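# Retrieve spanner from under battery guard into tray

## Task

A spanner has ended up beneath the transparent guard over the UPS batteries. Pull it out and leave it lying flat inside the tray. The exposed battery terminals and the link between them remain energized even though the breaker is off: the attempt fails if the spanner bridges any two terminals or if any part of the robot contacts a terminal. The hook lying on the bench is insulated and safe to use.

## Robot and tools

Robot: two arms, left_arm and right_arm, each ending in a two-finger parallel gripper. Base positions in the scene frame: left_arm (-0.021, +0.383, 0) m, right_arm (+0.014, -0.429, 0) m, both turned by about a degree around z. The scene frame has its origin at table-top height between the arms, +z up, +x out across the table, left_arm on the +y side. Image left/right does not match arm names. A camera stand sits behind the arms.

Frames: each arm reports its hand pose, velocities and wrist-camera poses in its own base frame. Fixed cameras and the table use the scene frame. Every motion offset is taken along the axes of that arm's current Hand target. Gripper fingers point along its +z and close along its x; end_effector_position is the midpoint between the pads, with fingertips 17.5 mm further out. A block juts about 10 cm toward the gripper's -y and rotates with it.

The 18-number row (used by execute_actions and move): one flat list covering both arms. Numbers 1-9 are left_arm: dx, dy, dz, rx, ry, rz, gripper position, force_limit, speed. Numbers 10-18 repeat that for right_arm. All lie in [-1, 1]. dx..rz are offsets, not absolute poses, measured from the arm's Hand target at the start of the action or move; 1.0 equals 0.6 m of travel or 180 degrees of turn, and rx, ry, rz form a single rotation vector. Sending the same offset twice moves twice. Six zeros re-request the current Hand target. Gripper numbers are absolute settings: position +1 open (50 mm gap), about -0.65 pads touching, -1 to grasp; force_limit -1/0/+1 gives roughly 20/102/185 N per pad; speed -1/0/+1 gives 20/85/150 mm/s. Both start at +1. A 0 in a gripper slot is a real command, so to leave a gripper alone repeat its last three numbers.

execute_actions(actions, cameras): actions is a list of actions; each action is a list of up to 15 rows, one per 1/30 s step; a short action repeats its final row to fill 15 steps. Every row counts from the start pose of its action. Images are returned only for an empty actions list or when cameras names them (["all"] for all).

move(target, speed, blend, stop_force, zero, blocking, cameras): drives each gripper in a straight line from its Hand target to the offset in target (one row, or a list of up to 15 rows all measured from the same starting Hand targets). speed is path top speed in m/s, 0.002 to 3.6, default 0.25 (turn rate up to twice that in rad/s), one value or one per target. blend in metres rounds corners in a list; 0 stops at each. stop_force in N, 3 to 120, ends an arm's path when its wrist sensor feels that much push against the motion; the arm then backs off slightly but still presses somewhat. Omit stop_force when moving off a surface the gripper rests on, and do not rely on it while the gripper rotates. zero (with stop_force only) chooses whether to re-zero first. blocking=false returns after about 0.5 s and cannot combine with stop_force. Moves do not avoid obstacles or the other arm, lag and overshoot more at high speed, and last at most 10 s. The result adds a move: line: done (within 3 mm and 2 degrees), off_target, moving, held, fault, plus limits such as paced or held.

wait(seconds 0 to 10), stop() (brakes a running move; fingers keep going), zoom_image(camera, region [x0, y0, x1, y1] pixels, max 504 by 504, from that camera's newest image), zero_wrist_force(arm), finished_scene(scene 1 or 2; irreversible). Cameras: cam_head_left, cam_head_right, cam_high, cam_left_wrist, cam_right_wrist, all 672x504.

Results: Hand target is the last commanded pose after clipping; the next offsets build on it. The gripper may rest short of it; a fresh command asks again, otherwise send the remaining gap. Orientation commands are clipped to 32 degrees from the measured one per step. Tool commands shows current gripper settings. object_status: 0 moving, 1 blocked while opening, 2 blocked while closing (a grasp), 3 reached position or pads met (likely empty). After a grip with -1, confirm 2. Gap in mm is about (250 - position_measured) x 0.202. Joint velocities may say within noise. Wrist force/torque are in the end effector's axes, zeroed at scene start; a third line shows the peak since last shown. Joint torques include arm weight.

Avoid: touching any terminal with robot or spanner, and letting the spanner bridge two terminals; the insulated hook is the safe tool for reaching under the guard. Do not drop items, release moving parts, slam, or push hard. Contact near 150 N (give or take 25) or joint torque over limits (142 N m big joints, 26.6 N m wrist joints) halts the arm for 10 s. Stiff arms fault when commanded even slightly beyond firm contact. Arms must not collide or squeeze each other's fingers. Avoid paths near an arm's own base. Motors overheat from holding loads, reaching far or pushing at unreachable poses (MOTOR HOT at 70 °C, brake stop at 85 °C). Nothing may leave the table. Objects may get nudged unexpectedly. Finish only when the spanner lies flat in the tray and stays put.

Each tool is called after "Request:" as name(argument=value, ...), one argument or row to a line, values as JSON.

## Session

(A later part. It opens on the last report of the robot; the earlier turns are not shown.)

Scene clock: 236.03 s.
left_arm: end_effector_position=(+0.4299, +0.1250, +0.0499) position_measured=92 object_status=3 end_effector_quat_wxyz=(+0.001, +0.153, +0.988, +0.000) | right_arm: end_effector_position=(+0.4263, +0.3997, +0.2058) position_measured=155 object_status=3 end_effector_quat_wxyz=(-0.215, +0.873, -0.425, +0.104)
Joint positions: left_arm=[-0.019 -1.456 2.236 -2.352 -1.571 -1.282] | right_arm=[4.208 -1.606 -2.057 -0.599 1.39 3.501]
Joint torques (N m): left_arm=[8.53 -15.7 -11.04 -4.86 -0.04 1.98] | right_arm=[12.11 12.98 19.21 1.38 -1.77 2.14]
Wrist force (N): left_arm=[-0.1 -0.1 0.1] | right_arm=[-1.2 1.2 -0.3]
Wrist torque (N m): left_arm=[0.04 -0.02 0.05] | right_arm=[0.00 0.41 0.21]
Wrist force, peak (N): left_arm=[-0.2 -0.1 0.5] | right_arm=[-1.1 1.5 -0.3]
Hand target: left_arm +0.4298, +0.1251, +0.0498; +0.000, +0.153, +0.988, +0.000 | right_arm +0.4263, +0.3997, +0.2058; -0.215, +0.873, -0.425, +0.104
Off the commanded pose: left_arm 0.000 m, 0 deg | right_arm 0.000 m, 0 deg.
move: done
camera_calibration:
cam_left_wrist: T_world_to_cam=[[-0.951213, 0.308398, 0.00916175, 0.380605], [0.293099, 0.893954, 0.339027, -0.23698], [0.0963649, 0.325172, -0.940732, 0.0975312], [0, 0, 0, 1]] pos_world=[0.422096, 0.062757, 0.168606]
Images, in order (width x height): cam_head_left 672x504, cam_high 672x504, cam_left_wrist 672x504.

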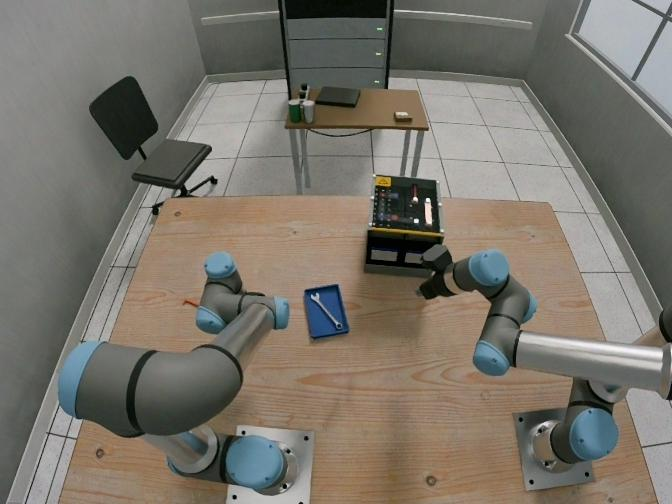

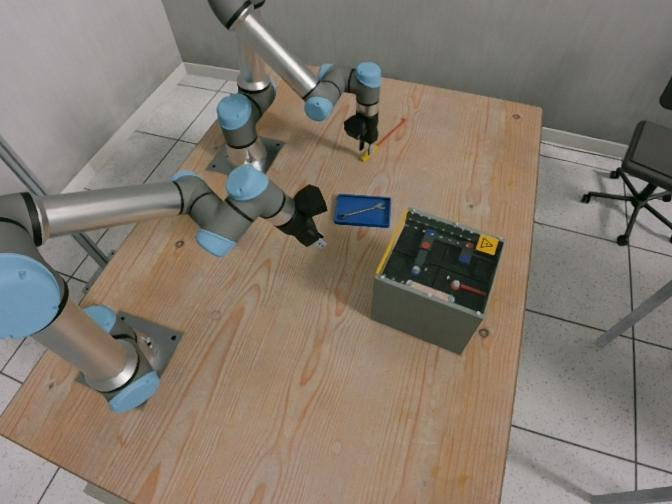

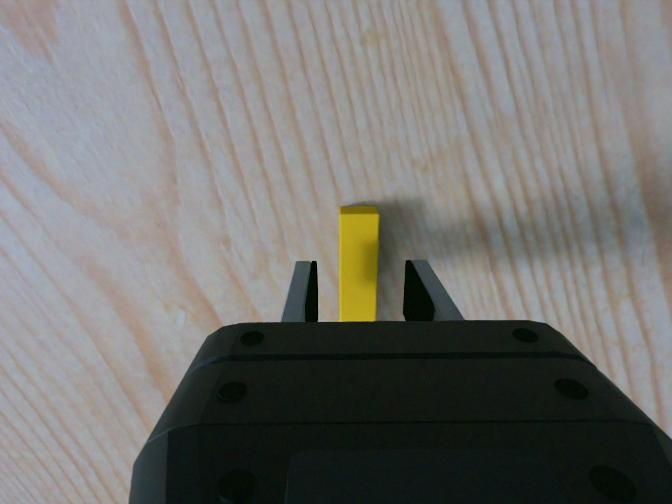

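Request:
move(
  target=[0,0,-0.1333,0,0,0,0.4,-0.4,-1,0,0,0,0,0,0,-0.02,-0.1,-1],
  speed=0.1,
  cameras=["cam_high","cam_head_left","cam_head_right"],
)

Request:
zoom_image(
  camera="cam_high",
  region=[320, 170, 410, 240],
)

Request:
zoom_image(
  camera="cam_head_left",
  region=[290, 270, 370, 350],
)

Request:
zoom_image(
  camera="cam_high",
  region=[340, 100, 430, 170],
)

Scene clock: 237.53 s.
left_arm: end_effector_position=(+0.4298, +0.1251, +0.1297) position_measured=92 object_status=3 end_effector_quat_wxyz=(+0.000, +0.153, +0.988, +0.000) | right_arm: end_effector_position=(+0.4263, +0.3997, +0.2058) position_measured=155 object_status=3 end_effector_quat_wxyz=(-0.215, +0.873, -0.425, +0.104)
Joint positions: left_arm=[-0.019 -1.596 2.127 -2.103 -1.571 -1.282] | right_arm=[4.208 -1.606 -2.057 -0.599 1.39 3.501]
Joint torques (N m): left_arm=[0.49 -22.25 -23.7 -1.39 0.22 0.99] | right_arm=[11.81 13.09 19.02 1.44 -1.7 2.22]
Wrist force (N): left_arm=[-0.2 0.0 0.0] | right_arm=[-0.8 1.2 -0.5]
Wrist torque (N m): left_arm=[0.05 -0.01 0.04] | right_arm=[0.01 0.35 0.21]
Wrist force, peak (N): left_arm=[-0.4 0.0 -1.7] | right_arm=[-1.4 1.5 -0.6]
Hand target: left_arm +0.4298, +0.1251, +0.1298; +0.000, +0.153, +0.988, +0.000 | right_arm +0.4263, +0.3997, +0.2058; -0.215, +0.873, -0.425, +0.104
Off the commanded pose: left_arm 0.000 m, 0 deg | right_arm 0.000 m, 0 deg.
move: done
Images, in order (width x height): cam_head_left 672x504, cam_head_right 672x504, cam_high 672x504.

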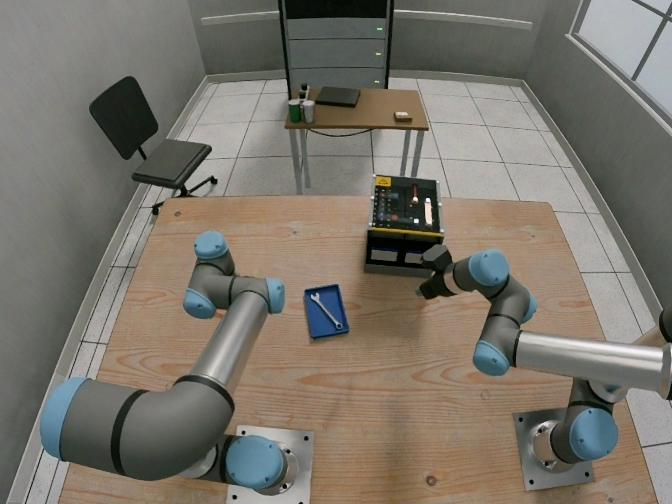

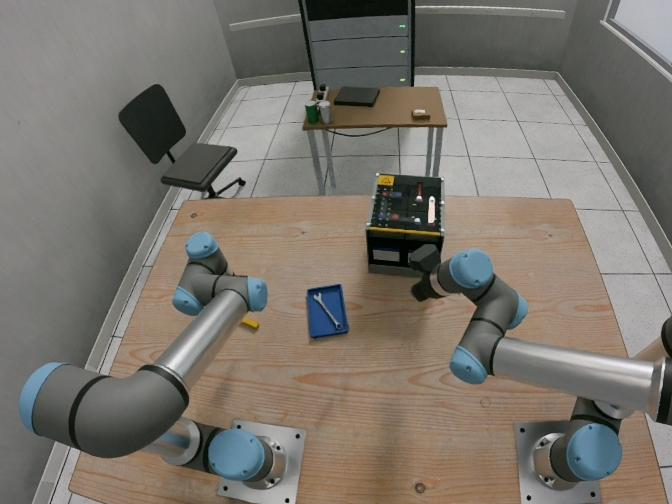

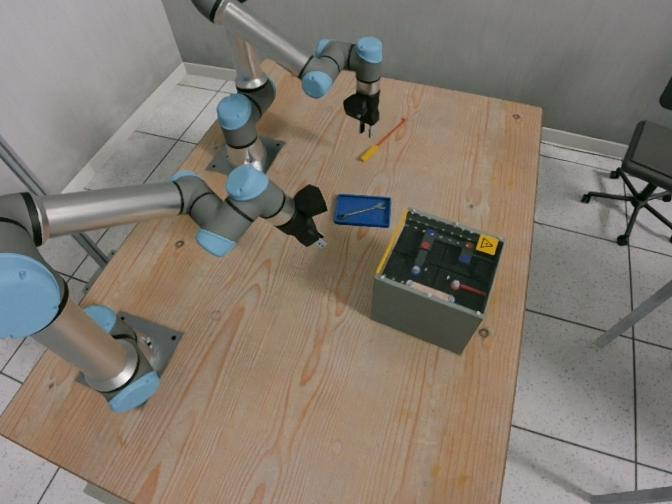

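Scaled by 5.600 from the camera's 672x504 image, which has a finer 960x720 frame.

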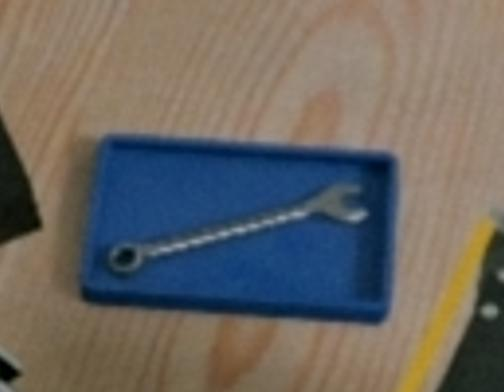

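Scaled by 6.300 from the camera's 672x504 image, which has a finer 960x720 frame.

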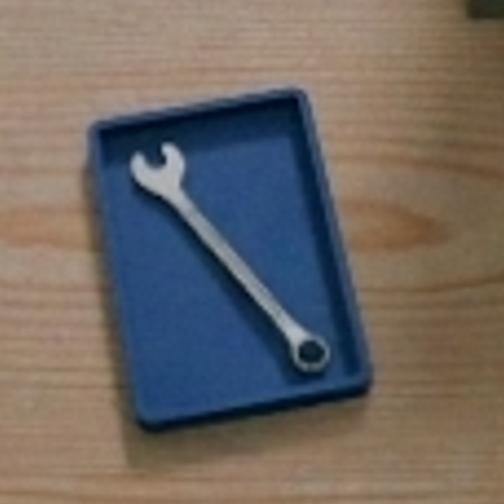

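Scaled by 5.600 from the camera's 672x504 image, which has a finer 960x720 frame.

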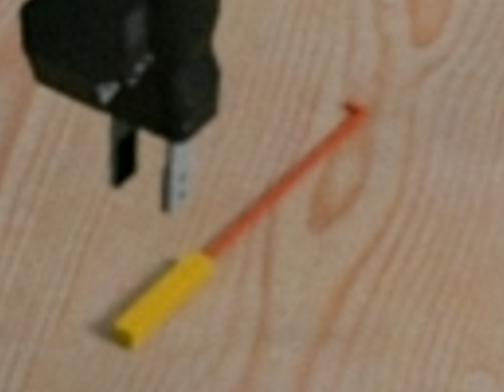

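Spanner lies flat in the tray, the hook is on the bench, and both arms are clear.

Request:
finished_scene(
  scene=1,
)

The scene is finished: the task was done.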